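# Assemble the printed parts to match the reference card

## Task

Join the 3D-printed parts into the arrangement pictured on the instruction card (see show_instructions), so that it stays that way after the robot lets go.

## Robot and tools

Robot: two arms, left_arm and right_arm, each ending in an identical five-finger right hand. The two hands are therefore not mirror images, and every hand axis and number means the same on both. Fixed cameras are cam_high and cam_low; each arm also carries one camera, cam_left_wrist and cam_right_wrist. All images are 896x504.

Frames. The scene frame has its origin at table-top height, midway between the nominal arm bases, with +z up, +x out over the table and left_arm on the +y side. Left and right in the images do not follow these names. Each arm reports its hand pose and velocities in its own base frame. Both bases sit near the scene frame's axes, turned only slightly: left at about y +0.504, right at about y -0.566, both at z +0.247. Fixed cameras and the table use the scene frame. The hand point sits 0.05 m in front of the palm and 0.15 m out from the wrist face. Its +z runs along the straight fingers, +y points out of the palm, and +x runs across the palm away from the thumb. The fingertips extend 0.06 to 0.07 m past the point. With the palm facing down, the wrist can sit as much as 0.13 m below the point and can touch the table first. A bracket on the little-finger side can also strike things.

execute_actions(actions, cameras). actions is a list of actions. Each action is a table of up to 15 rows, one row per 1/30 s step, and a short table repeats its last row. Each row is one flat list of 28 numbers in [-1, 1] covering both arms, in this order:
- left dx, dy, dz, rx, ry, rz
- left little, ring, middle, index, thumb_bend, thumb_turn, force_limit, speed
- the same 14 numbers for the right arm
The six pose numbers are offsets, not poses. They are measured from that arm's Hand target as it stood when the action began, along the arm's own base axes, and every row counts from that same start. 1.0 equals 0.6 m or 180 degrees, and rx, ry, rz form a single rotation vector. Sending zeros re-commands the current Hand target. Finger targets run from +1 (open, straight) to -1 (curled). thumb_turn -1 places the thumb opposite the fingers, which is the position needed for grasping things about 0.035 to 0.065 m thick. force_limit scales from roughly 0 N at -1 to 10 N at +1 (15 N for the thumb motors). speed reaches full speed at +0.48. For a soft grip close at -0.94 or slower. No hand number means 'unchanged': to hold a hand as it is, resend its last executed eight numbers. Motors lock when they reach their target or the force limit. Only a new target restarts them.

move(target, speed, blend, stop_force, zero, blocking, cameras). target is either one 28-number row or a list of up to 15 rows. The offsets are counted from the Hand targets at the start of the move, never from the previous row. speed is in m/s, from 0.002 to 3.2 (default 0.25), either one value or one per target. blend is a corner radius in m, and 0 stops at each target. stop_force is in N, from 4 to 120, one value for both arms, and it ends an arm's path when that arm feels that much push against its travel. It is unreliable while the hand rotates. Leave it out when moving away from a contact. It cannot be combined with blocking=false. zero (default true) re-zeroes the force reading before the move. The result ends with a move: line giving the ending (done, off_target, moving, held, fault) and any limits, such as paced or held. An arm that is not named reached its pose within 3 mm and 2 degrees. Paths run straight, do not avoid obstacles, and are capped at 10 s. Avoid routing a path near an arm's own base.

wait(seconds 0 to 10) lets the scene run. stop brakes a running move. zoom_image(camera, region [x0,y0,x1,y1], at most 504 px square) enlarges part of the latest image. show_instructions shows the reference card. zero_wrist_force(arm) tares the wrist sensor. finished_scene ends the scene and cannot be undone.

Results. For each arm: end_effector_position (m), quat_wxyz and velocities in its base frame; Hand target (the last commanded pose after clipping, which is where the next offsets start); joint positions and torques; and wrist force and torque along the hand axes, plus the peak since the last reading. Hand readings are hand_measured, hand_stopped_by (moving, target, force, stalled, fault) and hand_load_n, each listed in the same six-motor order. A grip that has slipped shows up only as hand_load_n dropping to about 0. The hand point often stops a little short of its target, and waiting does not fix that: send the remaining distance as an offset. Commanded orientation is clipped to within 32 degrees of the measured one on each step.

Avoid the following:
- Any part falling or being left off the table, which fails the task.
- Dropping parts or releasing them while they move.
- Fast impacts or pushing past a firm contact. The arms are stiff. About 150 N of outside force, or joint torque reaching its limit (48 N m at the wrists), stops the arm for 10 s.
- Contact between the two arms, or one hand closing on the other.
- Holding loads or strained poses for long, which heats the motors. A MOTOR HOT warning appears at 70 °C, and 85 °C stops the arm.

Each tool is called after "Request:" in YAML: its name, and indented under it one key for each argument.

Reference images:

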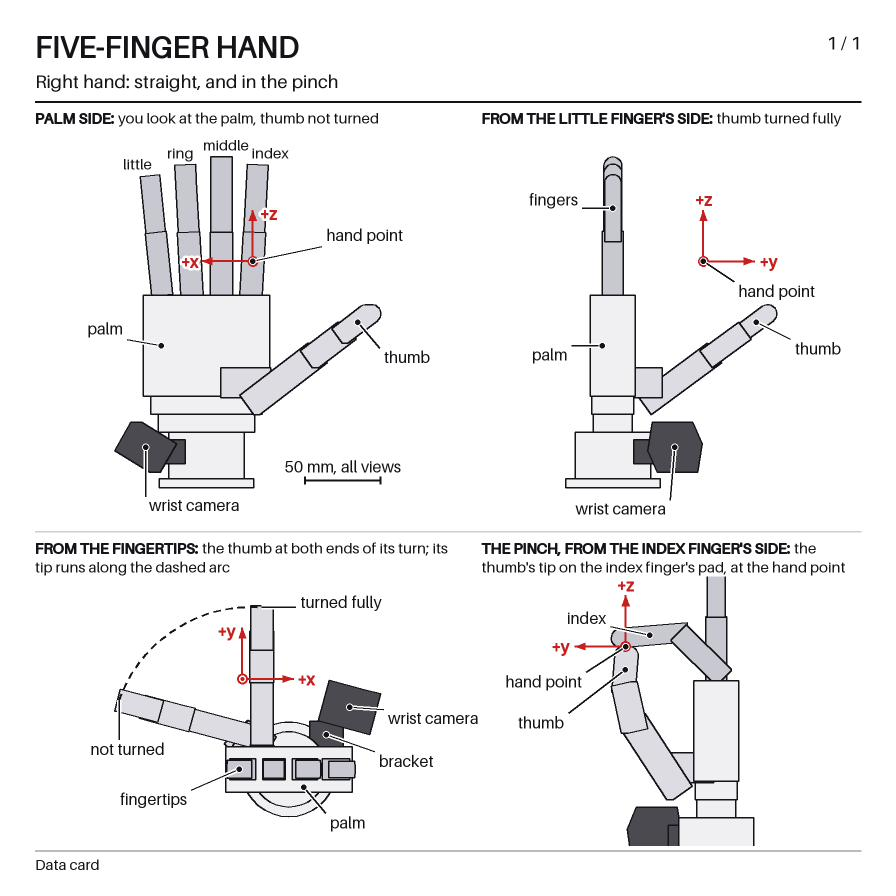

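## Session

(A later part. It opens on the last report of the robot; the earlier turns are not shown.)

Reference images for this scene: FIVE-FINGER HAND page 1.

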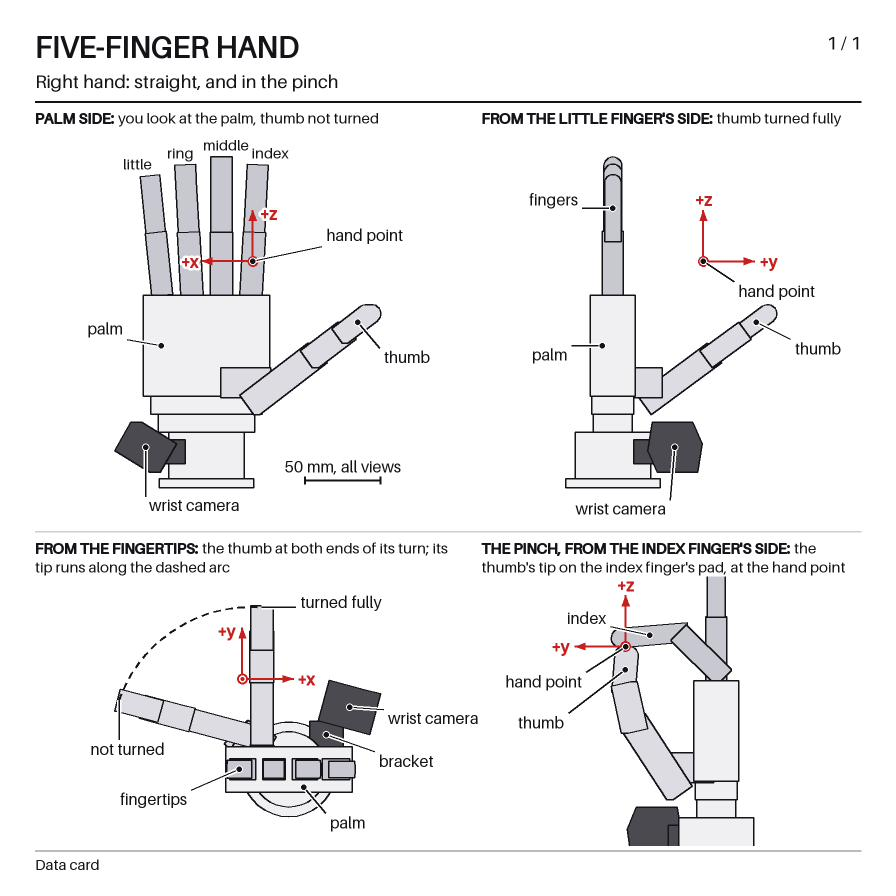

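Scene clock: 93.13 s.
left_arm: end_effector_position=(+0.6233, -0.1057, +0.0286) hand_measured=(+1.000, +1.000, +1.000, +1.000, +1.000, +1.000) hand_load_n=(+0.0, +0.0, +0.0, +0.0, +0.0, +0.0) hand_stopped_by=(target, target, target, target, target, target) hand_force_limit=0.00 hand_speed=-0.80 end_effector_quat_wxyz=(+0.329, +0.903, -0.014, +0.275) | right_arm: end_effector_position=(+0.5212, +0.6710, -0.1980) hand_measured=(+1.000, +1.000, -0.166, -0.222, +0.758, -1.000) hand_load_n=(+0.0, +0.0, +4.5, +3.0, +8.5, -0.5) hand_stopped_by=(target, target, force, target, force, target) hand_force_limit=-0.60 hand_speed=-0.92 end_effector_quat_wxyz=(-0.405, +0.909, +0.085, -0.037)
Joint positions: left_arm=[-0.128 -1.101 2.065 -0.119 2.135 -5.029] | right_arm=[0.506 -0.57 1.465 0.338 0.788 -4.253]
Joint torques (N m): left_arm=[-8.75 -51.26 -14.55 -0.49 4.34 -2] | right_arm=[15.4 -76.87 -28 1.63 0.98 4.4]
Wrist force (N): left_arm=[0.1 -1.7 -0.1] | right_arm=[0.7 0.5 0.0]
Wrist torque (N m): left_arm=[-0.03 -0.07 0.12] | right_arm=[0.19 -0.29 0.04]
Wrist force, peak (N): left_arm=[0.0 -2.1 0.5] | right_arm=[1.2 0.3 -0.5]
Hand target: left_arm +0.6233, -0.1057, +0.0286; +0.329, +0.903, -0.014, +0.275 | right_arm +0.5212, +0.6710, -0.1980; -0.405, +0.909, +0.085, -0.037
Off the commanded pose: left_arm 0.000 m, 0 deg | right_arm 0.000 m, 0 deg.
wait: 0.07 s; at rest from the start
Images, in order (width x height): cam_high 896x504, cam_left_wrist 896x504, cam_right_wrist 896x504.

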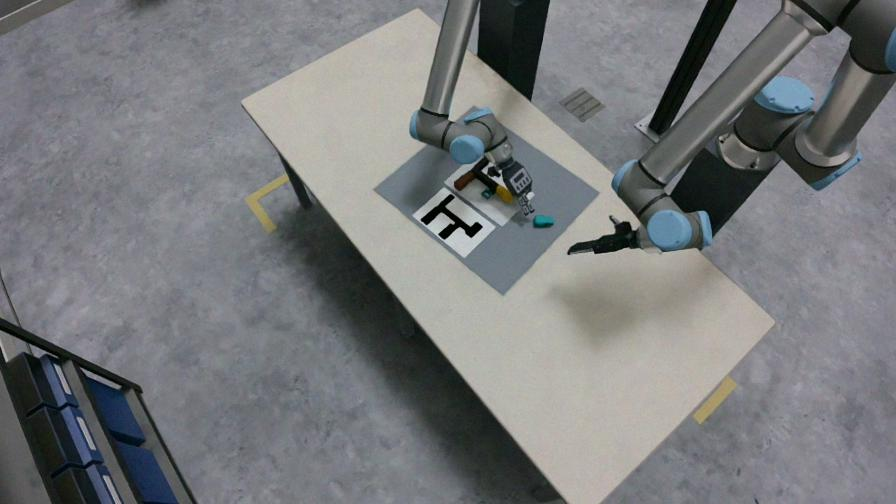

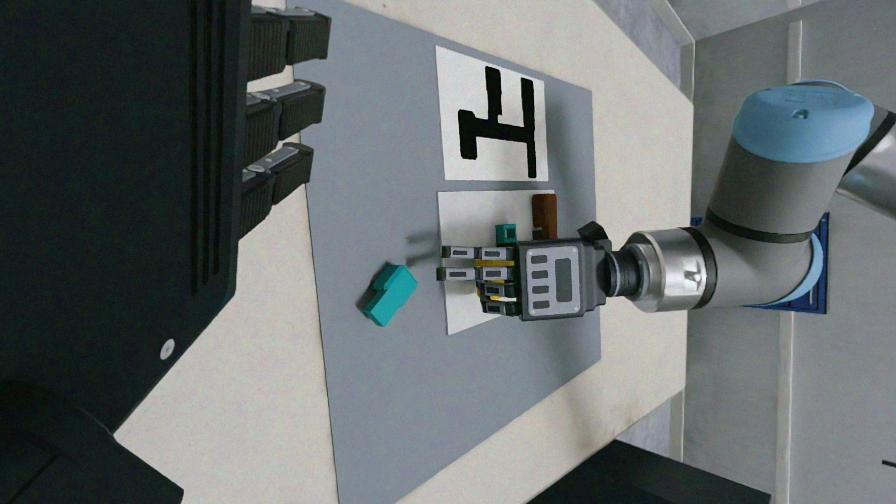

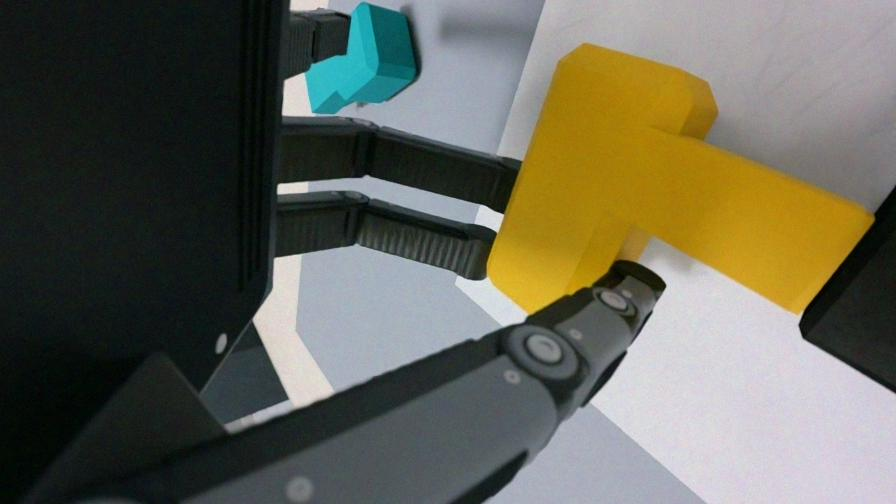

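Request:
move:
  target:
    - [0,0,0,0,0,0,1,1,1,1,1,1,0,-0.8,-0.009,-0.0017,0,0,0,0,1,1,-0.26,-0.222,0.5,-1,-0.6,-0.92]
    - [0,0,0,0,0,0,1,1,1,1,1,1,0,-0.8,-0.009,-0.0017,-0.0295,0,0,0,1,1,-0.26,-0.222,0.5,-1,-0.6,-0.92]
  speed: [0.05,0.04]
  stop_force: 4.5
  cameras: ["cam_low","cam_right_wrist","cam_left_wrist"]

Request:
zoom_image:
  camera: "cam_right_wrist"
  region: [646, 100, 896, 350]

Request:
zoom_image:
  camera: "cam_low"
  region: [440, 280, 510, 330]

Scene clock: 97.60 s.
left_arm: end_effector_position=(+0.6233, -0.1057, +0.0286) hand_measured=(+1.000, +1.000, +1.000, +1.000, +1.000, +1.000) hand_load_n=(+0.0, +0.0, +0.0, +0.0, +0.0, +0.0) hand_stopped_by=(target, target, target, target, target, target) hand_force_limit=0.00 hand_speed=-0.80 end_effector_quat_wxyz=(+0.329, +0.903, -0.014, +0.275) | right_arm: end_effector_position=(+0.5158, +0.6699, -0.2122) hand_measured=(+1.000, +1.000, -0.166, -0.222, +0.758, -1.000) hand_load_n=(+0.0, +0.0, +4.5, +3.5, +8.0, +0.0) hand_stopped_by=(target, target, force, target, force, target) hand_force_limit=-0.60 hand_speed=-0.92 end_effector_quat_wxyz=(-0.405, +0.909, +0.085, -0.037)
Joint positions: left_arm=[-0.128 -1.101 2.065 -0.119 2.135 -5.029] | right_arm=[0.508 -0.557 1.472 0.316 0.788 -4.25]
Joint torques (N m): left_arm=[-7.84 -52.31 -14.04 -0.36 4.34 -1.85] | right_arm=[10.77 -105.35 -12.43 5.38 1.19 1.69]
Wrist force (N): left_arm=[0.3 -1.4 0.4] | right_arm=[0.5 0.2 -0.1]
Wrist torque (N m): left_arm=[-0.03 -0.11 0.14] | right_arm=[0.15 -0.26 0.02]
Wrist force, peak (N): left_arm=[0.2 -2.1 0.2] | right_arm=[0.4 -7.0 -7.6]
Hand target: left_arm +0.6233, -0.1057, +0.0286; +0.329, +0.903, -0.014, +0.275 | right_arm +0.5158, +0.6699, -0.2122; -0.405, +0.909, +0.085, -0.037 (not the last commanded pose)
Off the commanded pose: left_arm 0.000 m, 0 deg | right_arm 0.003 m, 0 deg.
move: contact (right_arm); path passed 1 of 2 targets
Images, in order (width x height): cam_low 896x504, cam_left_wrist 896x504, cam_right_wrist 896x504.

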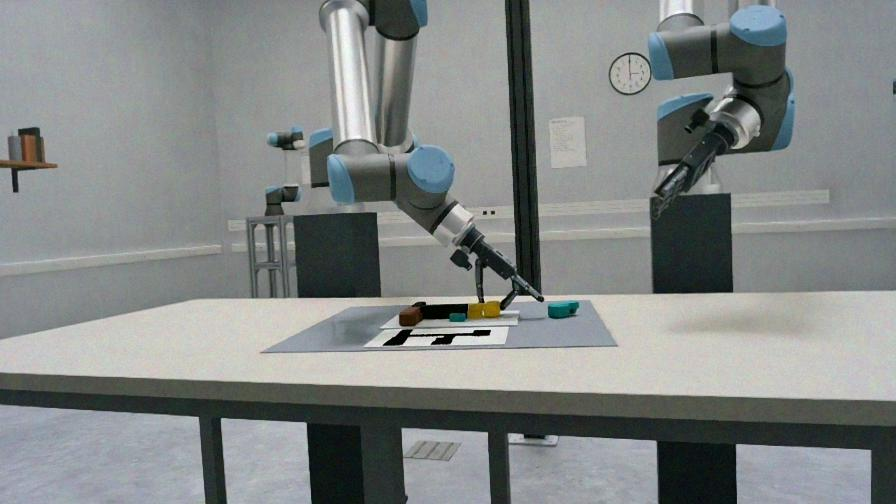

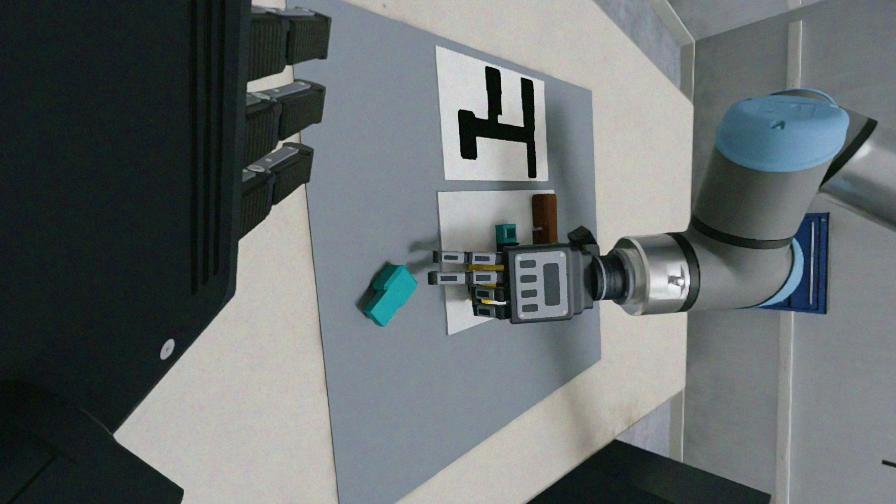

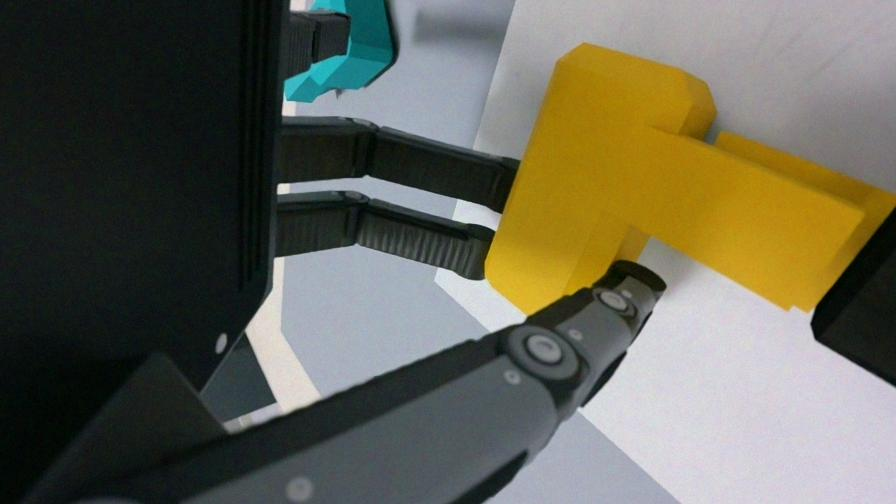

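Scaled by 2.016.

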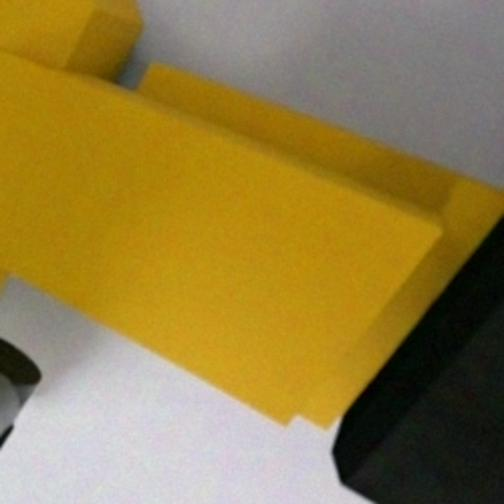

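Scaled by 7.200.

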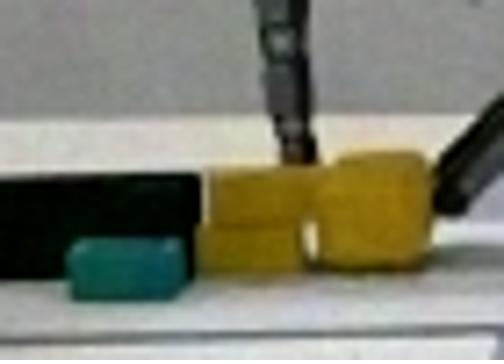

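Request:
move:
  target: [0,0,0,0,0,0,1,1,1,1,1,1,0,-0.8,-0.0001,-0.0008,-0.0072,0,0,0,1,1,-0.26,-0.222,0.5,-1,-0.6,-0.92]
  speed: 0.03
  stop_force: 14
  cameras: ["cam_low","cam_right_wrist","cam_left_wrist"]

Request:
zoom_image:
  camera: "cam_right_wrist"
  region: [646, 100, 896, 350]

Request:
zoom_image:
  camera: "cam_low"
  region: [440, 280, 510, 330]

Scene clock: 99.57 s.
left_arm: end_effector_position=(+0.6233, -0.1057, +0.0286) hand_measured=(+1.000, +1.000, +1.000, +1.000, +1.000, +1.000) hand_load_n=(+0.0, +0.0, +0.0, +0.0, +0.0, +0.0) hand_stopped_by=(target, target, target, target, target, target) hand_force_limit=0.00 hand_speed=-0.80 end_effector_quat_wxyz=(+0.329, +0.903, -0.014, +0.275) | right_arm: end_effector_position=(+0.5157, +0.6695, -0.2161) hand_measured=(+1.000, +1.000, -0.166, -0.222, +0.758, -1.000) hand_load_n=(+0.0, -0.5, +3.5, +2.0, +8.0, +0.0) hand_stopped_by=(target, target, force, target, force, target) hand_force_limit=-0.60 hand_speed=-0.92 end_effector_quat_wxyz=(-0.405, +0.909, +0.086, -0.037)
Joint positions: left_arm=[-0.128 -1.101 2.065 -0.119 2.135 -5.029] | right_arm=[0.508 -0.552 1.471 0.312 0.788 -4.251]
Joint torques (N m): left_arm=[-7.19 -52.4 -14.17 -0.26 4.55 -1.99] | right_arm=[-20.21 -101.09 -17.46 3.96 0.53 -2.84]
Wrist force (N): left_arm=[0.3 -1.7 0.1] | right_arm=[0.0 -10.8 -6.3]
Wrist torque (N m): left_arm=[-0.06 -0.10 0.13] | right_arm=[0.03 -0.26 0.03]
Wrist force, peak (N): left_arm=[0.1 -2.1 0.5] | right_arm=[0.3 -12.9 -6.4]
Hand target: left_arm +0.6233, -0.1057, +0.0286; +0.329, +0.903, -0.014, +0.275 | right_arm +0.5157, +0.6695, -0.2160; -0.405, +0.909, +0.086, -0.037 (not the last commanded pose)
Off the commanded pose: left_arm 0.000 m, 0 deg | right_arm 0.000 m, 0 deg.
move: contact (right_arm)
Images, in order (width x height): cam_low 896x504, cam_left_wrist 896x504, cam_right_wrist 896x504.

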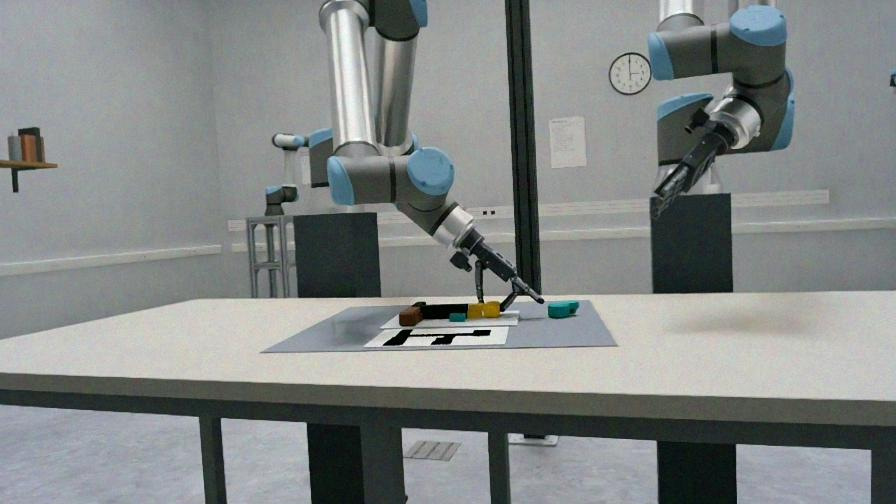

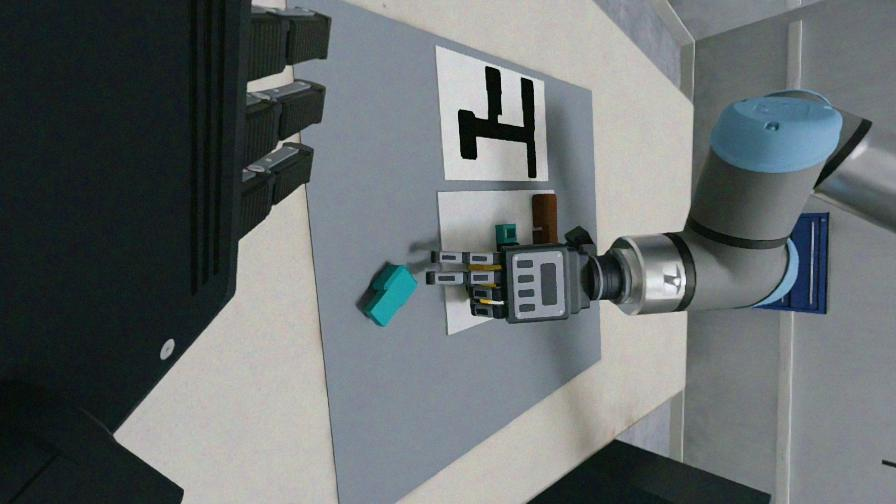

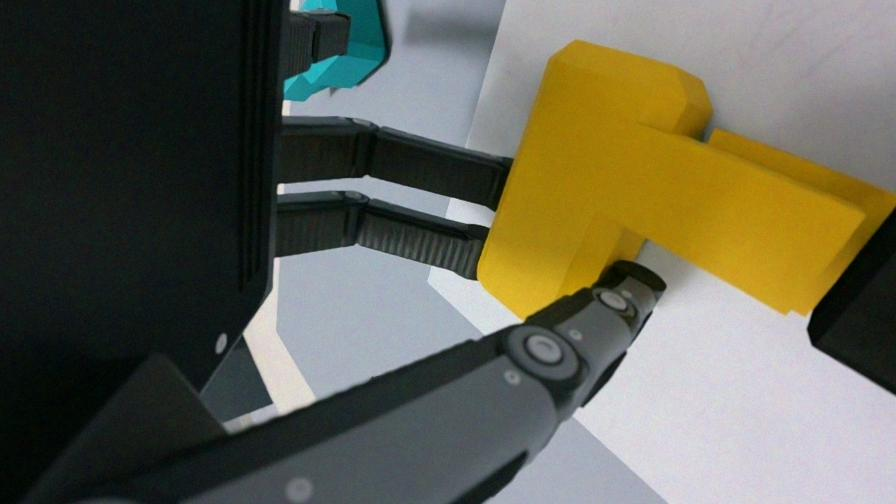

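Scaled by 2.016.

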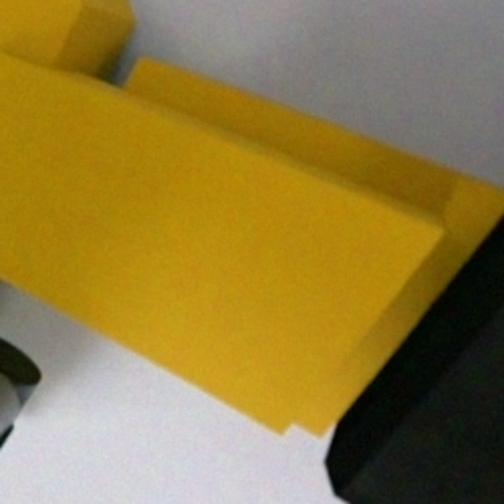

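Scaled by 7.200.

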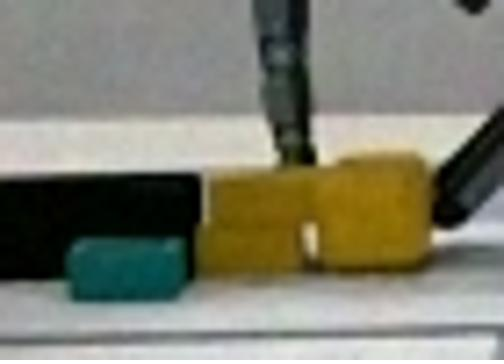

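Request:
move:
  target:
    - [0,0,0,0,0,0,1,1,1,1,1,1,0,-0.8,0,0,0,0,0,0,1,1,-0.02,-0.06,1,-1,0,-0.6]
    - [0,0,0,0,0,0,1,1,1,1,1,1,0,-0.8,0,0,0.1,0,0,0,1,1,-0.02,-0.06,1,-1,0,-0.6]
  speed: 0.12
  cameras: ["all"]

Request:
zoom_image:
  camera: "cam_right_wrist"
  region: [392, 0, 896, 400]

Request:
zoom_image:
  camera: "cam_low"
  region: [390, 285, 520, 335]

Request:
zoom_image:
  camera: "cam_left_wrist"
  region: [440, 180, 600, 320]

Scene clock: 102.90 s.
left_arm: end_effector_position=(+0.6233, -0.1057, +0.0286) hand_measured=(+1.000, +1.000, +1.000, +1.000, +1.000, +1.000) hand_load_n=(+0.0, +0.0, +0.0, +0.0, +0.0, +0.0) hand_stopped_by=(target, target, target, target, target, target) hand_force_limit=0.00 hand_speed=-0.80 end_effector_quat_wxyz=(+0.329, +0.903, -0.014, +0.275) | right_arm: end_effector_position=(+0.5156, +0.6696, -0.1564) hand_measured=(+1.000, +1.000, -0.020, -0.060, +1.000, -1.000) hand_load_n=(+0.0, +0.0, -0.5, +0.0, +0.0, +0.0) hand_stopped_by=(target, target, target, target, target, target) hand_force_limit=0.00 hand_speed=-0.60 end_effector_quat_wxyz=(-0.405, +0.909, +0.086, -0.037)
Joint positions: left_arm=[-0.128 -1.101 2.065 -0.119 2.135 -5.029] | right_arm=[0.508 -0.628 1.489 0.37 0.788 -4.251]
Joint torques (N m): left_arm=[-8.37 -50.89 -14.28 -0.18 4.42 -1.96] | right_arm=[-17.17 -102.1 -14.24 4.88 -1.69 -3.31]
Wrist force (N): left_arm=[0.2 -1.7 0.3] | right_arm=[0.5 0.2 -0.5]
Wrist torque (N m): left_arm=[-0.07 -0.09 0.13] | right_arm=[0.20 -0.24 0.12]
Wrist force, peak (N): left_arm=[-0.1 -2.2 0.3] | right_arm=[-0.4 -9.8 -6.2]
Hand target: left_arm +0.6233, -0.1057, +0.0286; +0.329, +0.903, -0.014, +0.275 | right_arm +0.5157, +0.6695, -0.1560; -0.405, +0.909, +0.086, -0.037
Off the commanded pose: left_arm 0.000 m, 0 deg | right_arm 0.000 m, 0 deg.
move: done

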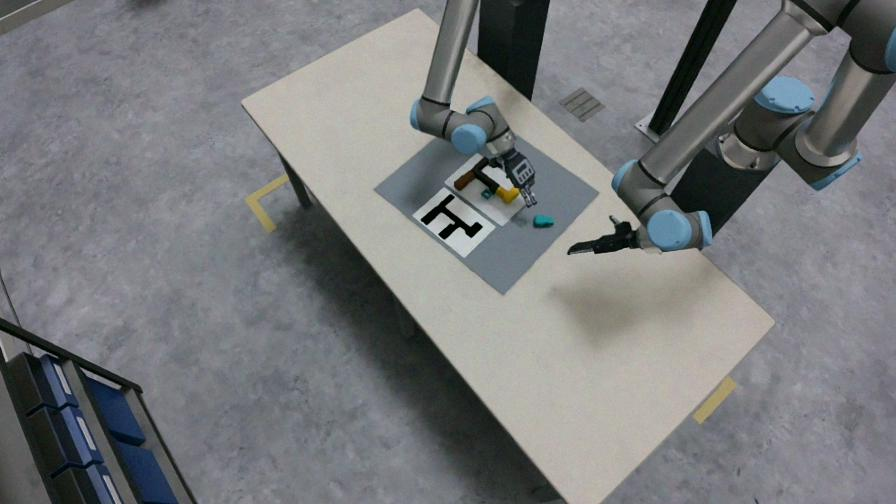

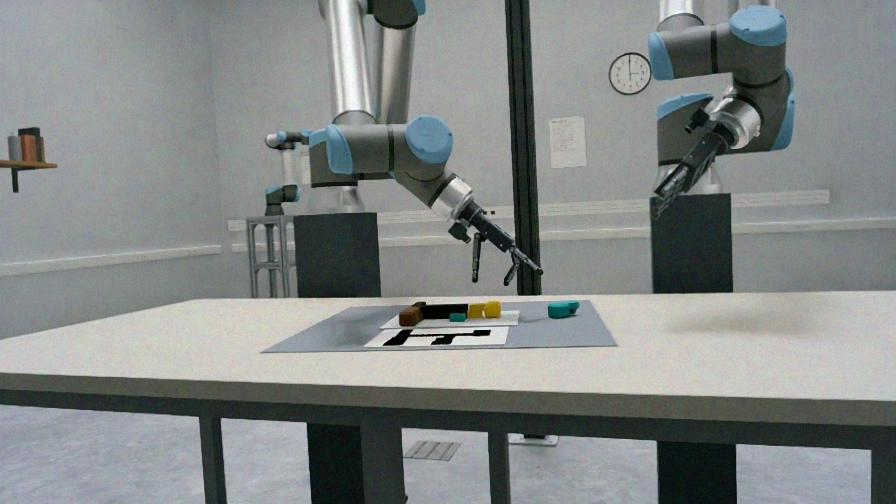

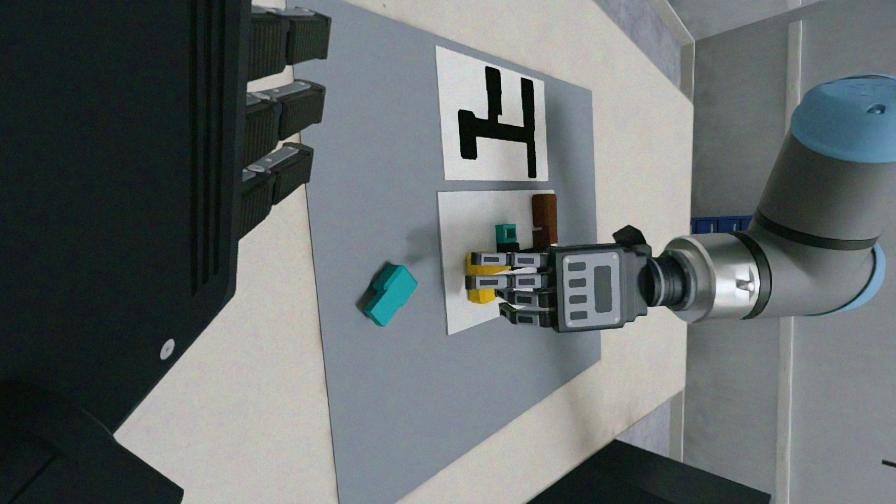

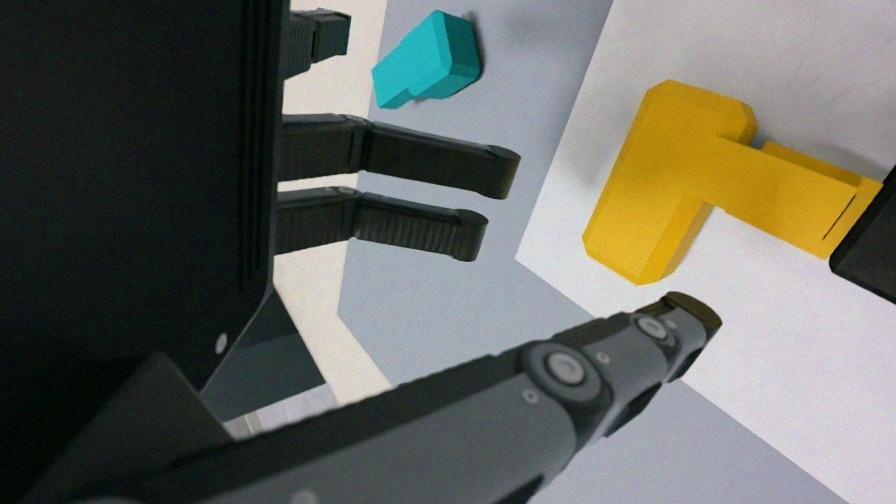

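Scaled by 1.000.

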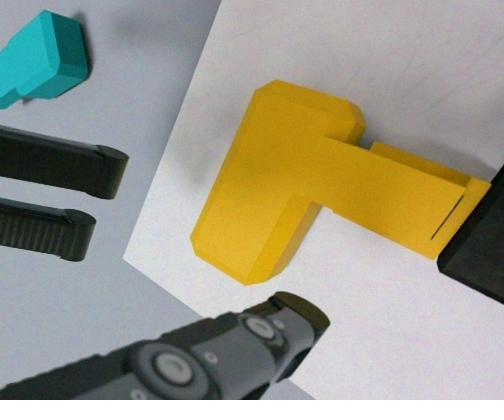

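Scaled by 3.877.

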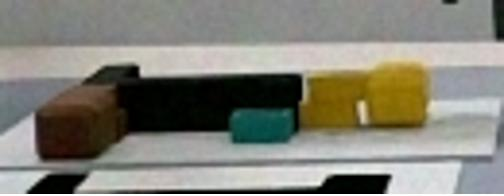

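Scaled by 3.150.

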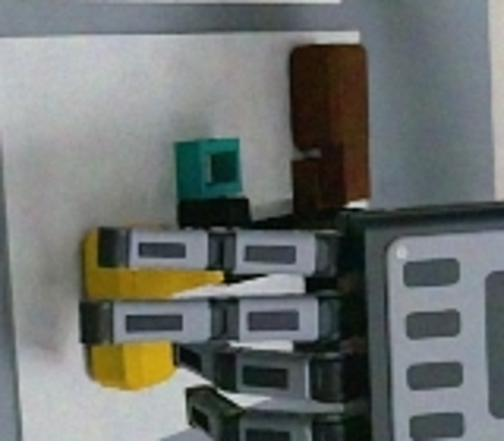

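Request:
move:
  target: [0,0.0833,0.2,0,0,0,1,1,1,1,1,1,0,-0.8,0.0505,0.3008,0.0483,0,0,-0.3094,1,1,0.1,0.1,1,-1,0,-0.2]
  speed: 0.3
  cameras: ["cam_low","cam_left_wrist","cam_right_wrist"]

Request:
zoom_image:
  camera: "cam_right_wrist"
  region: [420, 0, 896, 360]

Request:
zoom_image:
  camera: "cam_left_wrist"
  region: [330, 180, 590, 360]

Request:
zoom_image:
  camera: "cam_low"
  region: [390, 285, 520, 335]

Scene clock: 109.70 s.
left_arm: end_effector_position=(+0.6233, -0.0557, +0.1486) hand_measured=(+1.000, +1.000, +1.000, +1.000, +1.000, +1.000) hand_load_n=(+0.0, +0.0, +0.0, +0.0, +0.0, +0.0) hand_stopped_by=(target, target, target, target, target, target) hand_force_limit=0.00 hand_speed=-0.80 end_effector_quat_wxyz=(+0.329, +0.903, -0.014, +0.275) | right_arm: end_effector_position=(+0.5460, +0.8500, -0.1271) hand_measured=(+1.000, +1.000, +0.100, +0.100, +1.000, -1.000) hand_load_n=(+0.0, +0.0, +0.0, +0.0, +0.0, +0.5) hand_stopped_by=(target, target, target, target, target, target) hand_force_limit=0.00 hand_speed=-0.20 end_effector_quat_wxyz=(-0.376, +0.844, -0.349, +0.156)
Joint positions: left_arm=[-0.032 -1.239 1.984 0.151 2.197 -4.941] | right_arm=[0.798 -0.67 1.387 0.015 1.581 -3.135]
Joint torques (N m): left_arm=[12.92 -75.8 -34.24 4.79 4.81 2.2] | right_arm=[18.24 -78.8 -36.82 3.72 2.22 4.73]
Wrist force (N): left_arm=[-0.3 -2.1 -0.3] | right_arm=[0.7 0.1 -0.5]
Wrist torque (N m): left_arm=[-0.12 0.03 -0.11] | right_arm=[0.16 -0.27 0.02]
Wrist force, peak (N): left_arm=[-0.4 -2.2 -0.6] | right_arm=[1.1 -0.6 -0.3]
Hand target: left_arm +0.6233, -0.0557, +0.1486; +0.329, +0.903, -0.014, +0.275 | right_arm +0.5460, +0.8500, -0.1271; -0.376, +0.844, -0.349, +0.156
Off the commanded pose: left_arm 0.000 m, 0 deg | right_arm 0.000 m, 0 deg.
move: done
Images, in order (width x height): cam_low 896x504, cam_left_wrist 896x504, cam_right_wrist 896x504.

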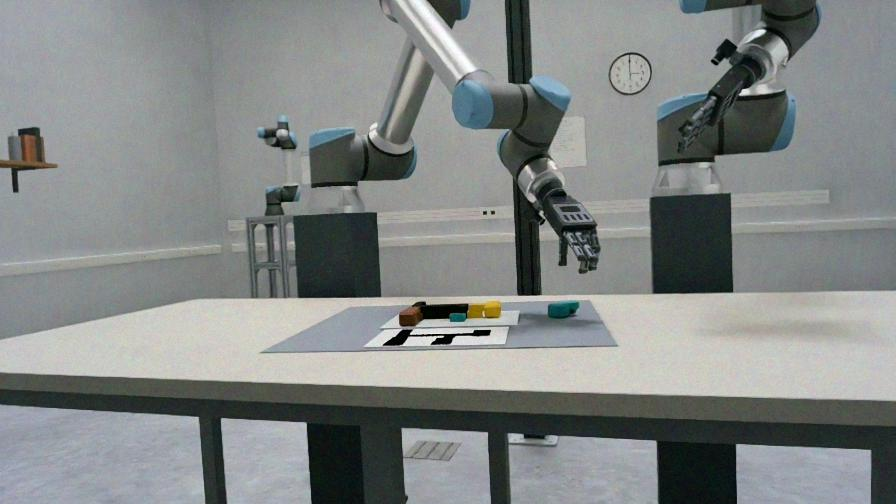

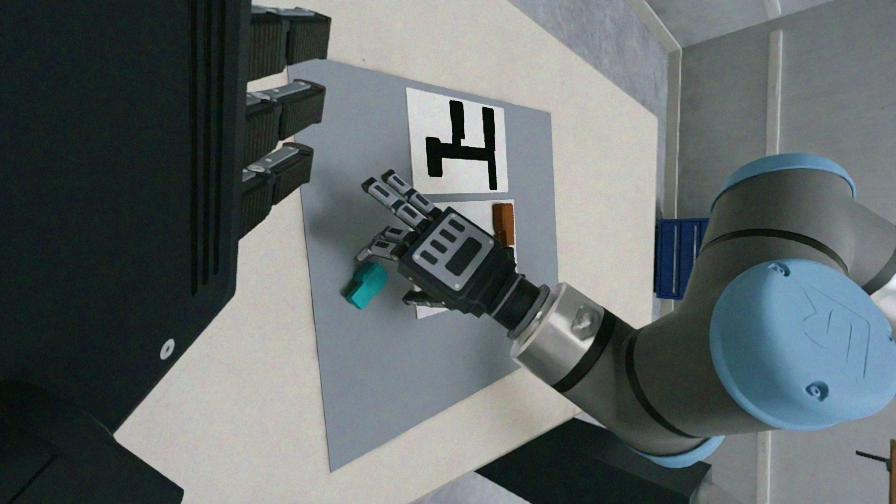

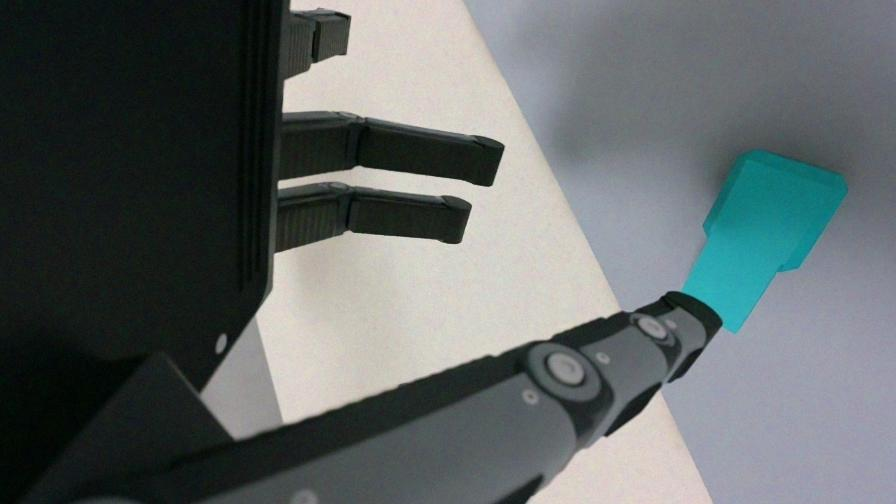

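Scaled by 1.059.

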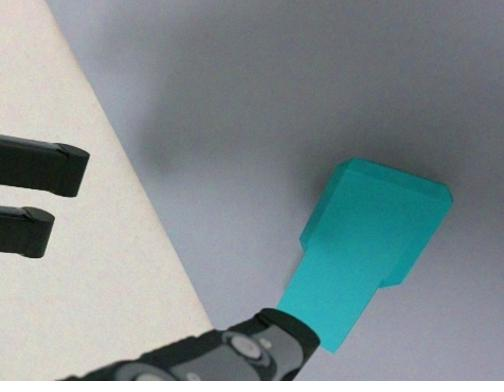

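Scaled by 1.938.

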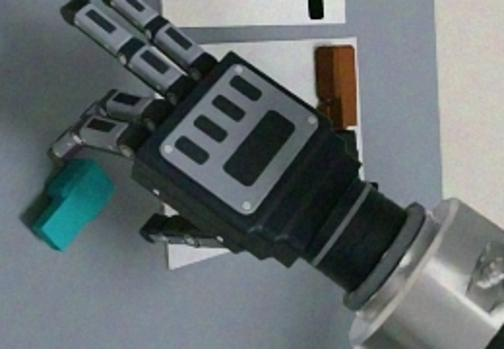

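Scaled by 3.877.

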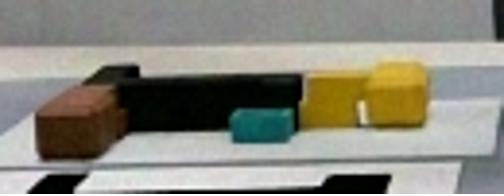

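Request:
move:
  target:
    - [0,0,0,0,0,0,1,1,1,1,1,1,0,-0.8,-0.0258,-0.0495,-0.1482,0,0,0,1,1,0,0,1,-1,0,-0.2]
    - [0,0,0,0,0,0,1,1,1,1,1,1,0,-0.8,-0.0258,-0.0495,-0.1482,0,0,0,1,1,-0.156,-0.24,1,-1,0,-0.4]
    - [0,0,0,0,0,0,1,1,1,1,1,1,0,-0.8,-0.0258,-0.0495,-0.1482,0,0,0,1,1,-0.156,-0.24,0.5,-1,0,-0.86]
  speed: 0.15
  cameras: ["cam_left_wrist","cam_right_wrist","cam_low"]

Request:
zoom_image:
  camera: "cam_right_wrist"
  region: [420, 60, 780, 400]

Request:
zoom_image:
  camera: "cam_low"
  region: [530, 270, 610, 330]

Scene clock: 114.90 s.
left_arm: end_effector_position=(+0.6233, -0.0557, +0.1486) hand_measured=(+1.000, +1.000, +1.000, +1.000, +1.000, +1.000) hand_load_n=(+0.0, +0.0, +0.0, +0.0, +0.0, +0.0) hand_stopped_by=(target, target, target, target, target, target) hand_force_limit=0.00 hand_speed=-0.80 end_effector_quat_wxyz=(+0.329, +0.903, -0.014, +0.275) | right_arm: end_effector_position=(+0.5305, +0.8203, -0.2160) hand_measured=(+1.000, +1.000, -0.156, -0.240, +0.798, -1.000) hand_load_n=(+0.0, +0.0, +0.0, +5.0, +7.5, -1.0) hand_stopped_by=(target, target, target, target, force, target) hand_force_limit=0.00 hand_speed=-0.86 end_effector_quat_wxyz=(-0.376, +0.844, -0.349, +0.156)
Joint positions: left_arm=[-0.032 -1.239 1.984 0.151 2.197 -4.941] | right_arm=[0.786 -0.606 1.465 -0.127 1.572 -3.143]
Joint torques (N m): left_arm=[11.63 -73.75 -34.49 4.58 4.79 2.05] | right_arm=[-24.92 -80.35 -15.28 -0.07 -2 -3.19]
Wrist force (N): left_arm=[0.0 -1.8 -0.3] | right_arm=[0.6 -1.0 -1.3]
Wrist torque (N m): left_arm=[-0.09 -0.02 -0.09] | right_arm=[0.12 -0.23 0.19]
Wrist force, peak (N): left_arm=[-0.1 -2.4 -0.1] | right_arm=[0.7 -1.5 -2.0]
Hand target: left_arm +0.6233, -0.0557, +0.1486; +0.329, +0.903, -0.014, +0.275 | right_arm +0.5305, +0.8203, -0.2160; -0.376, +0.844, -0.349, +0.156
Off the commanded pose: left_arm 0.000 m, 0 deg | right_arm 0.000 m, 0 deg.
move: done
Images, in order (width x height): cam_low 896x504, cam_left_wrist 896x504, cam_right_wrist 896x504.

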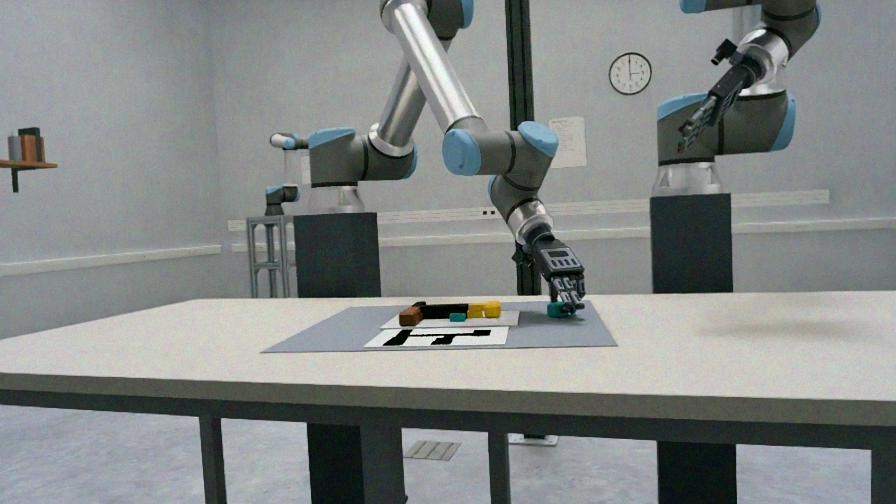

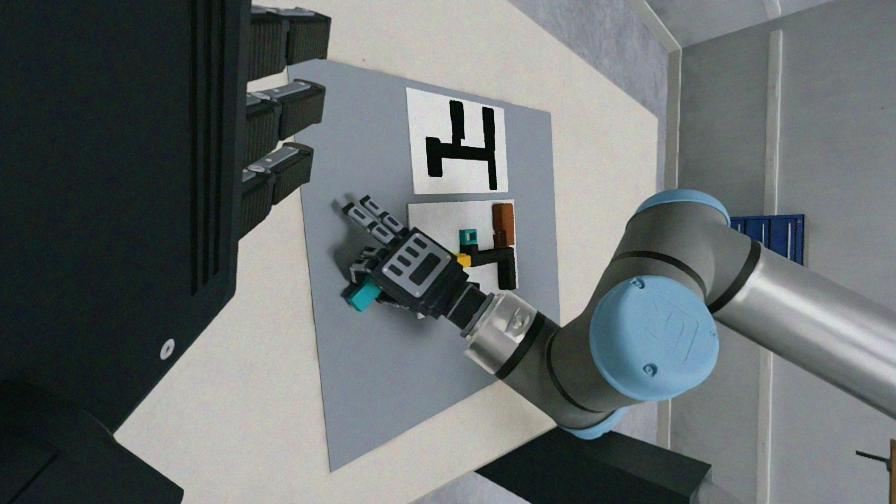

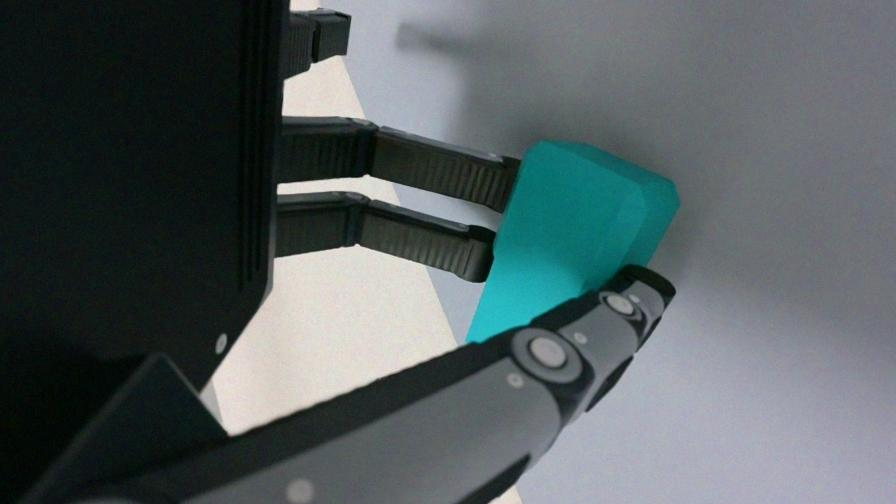

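Scaled by 1.400.

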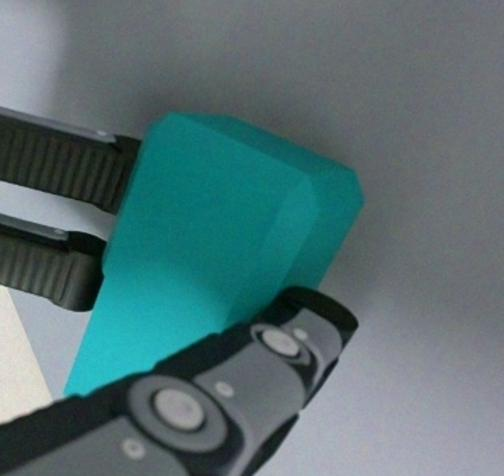

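Scaled by 6.300.

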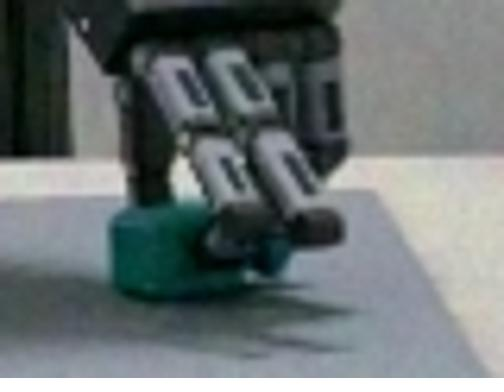

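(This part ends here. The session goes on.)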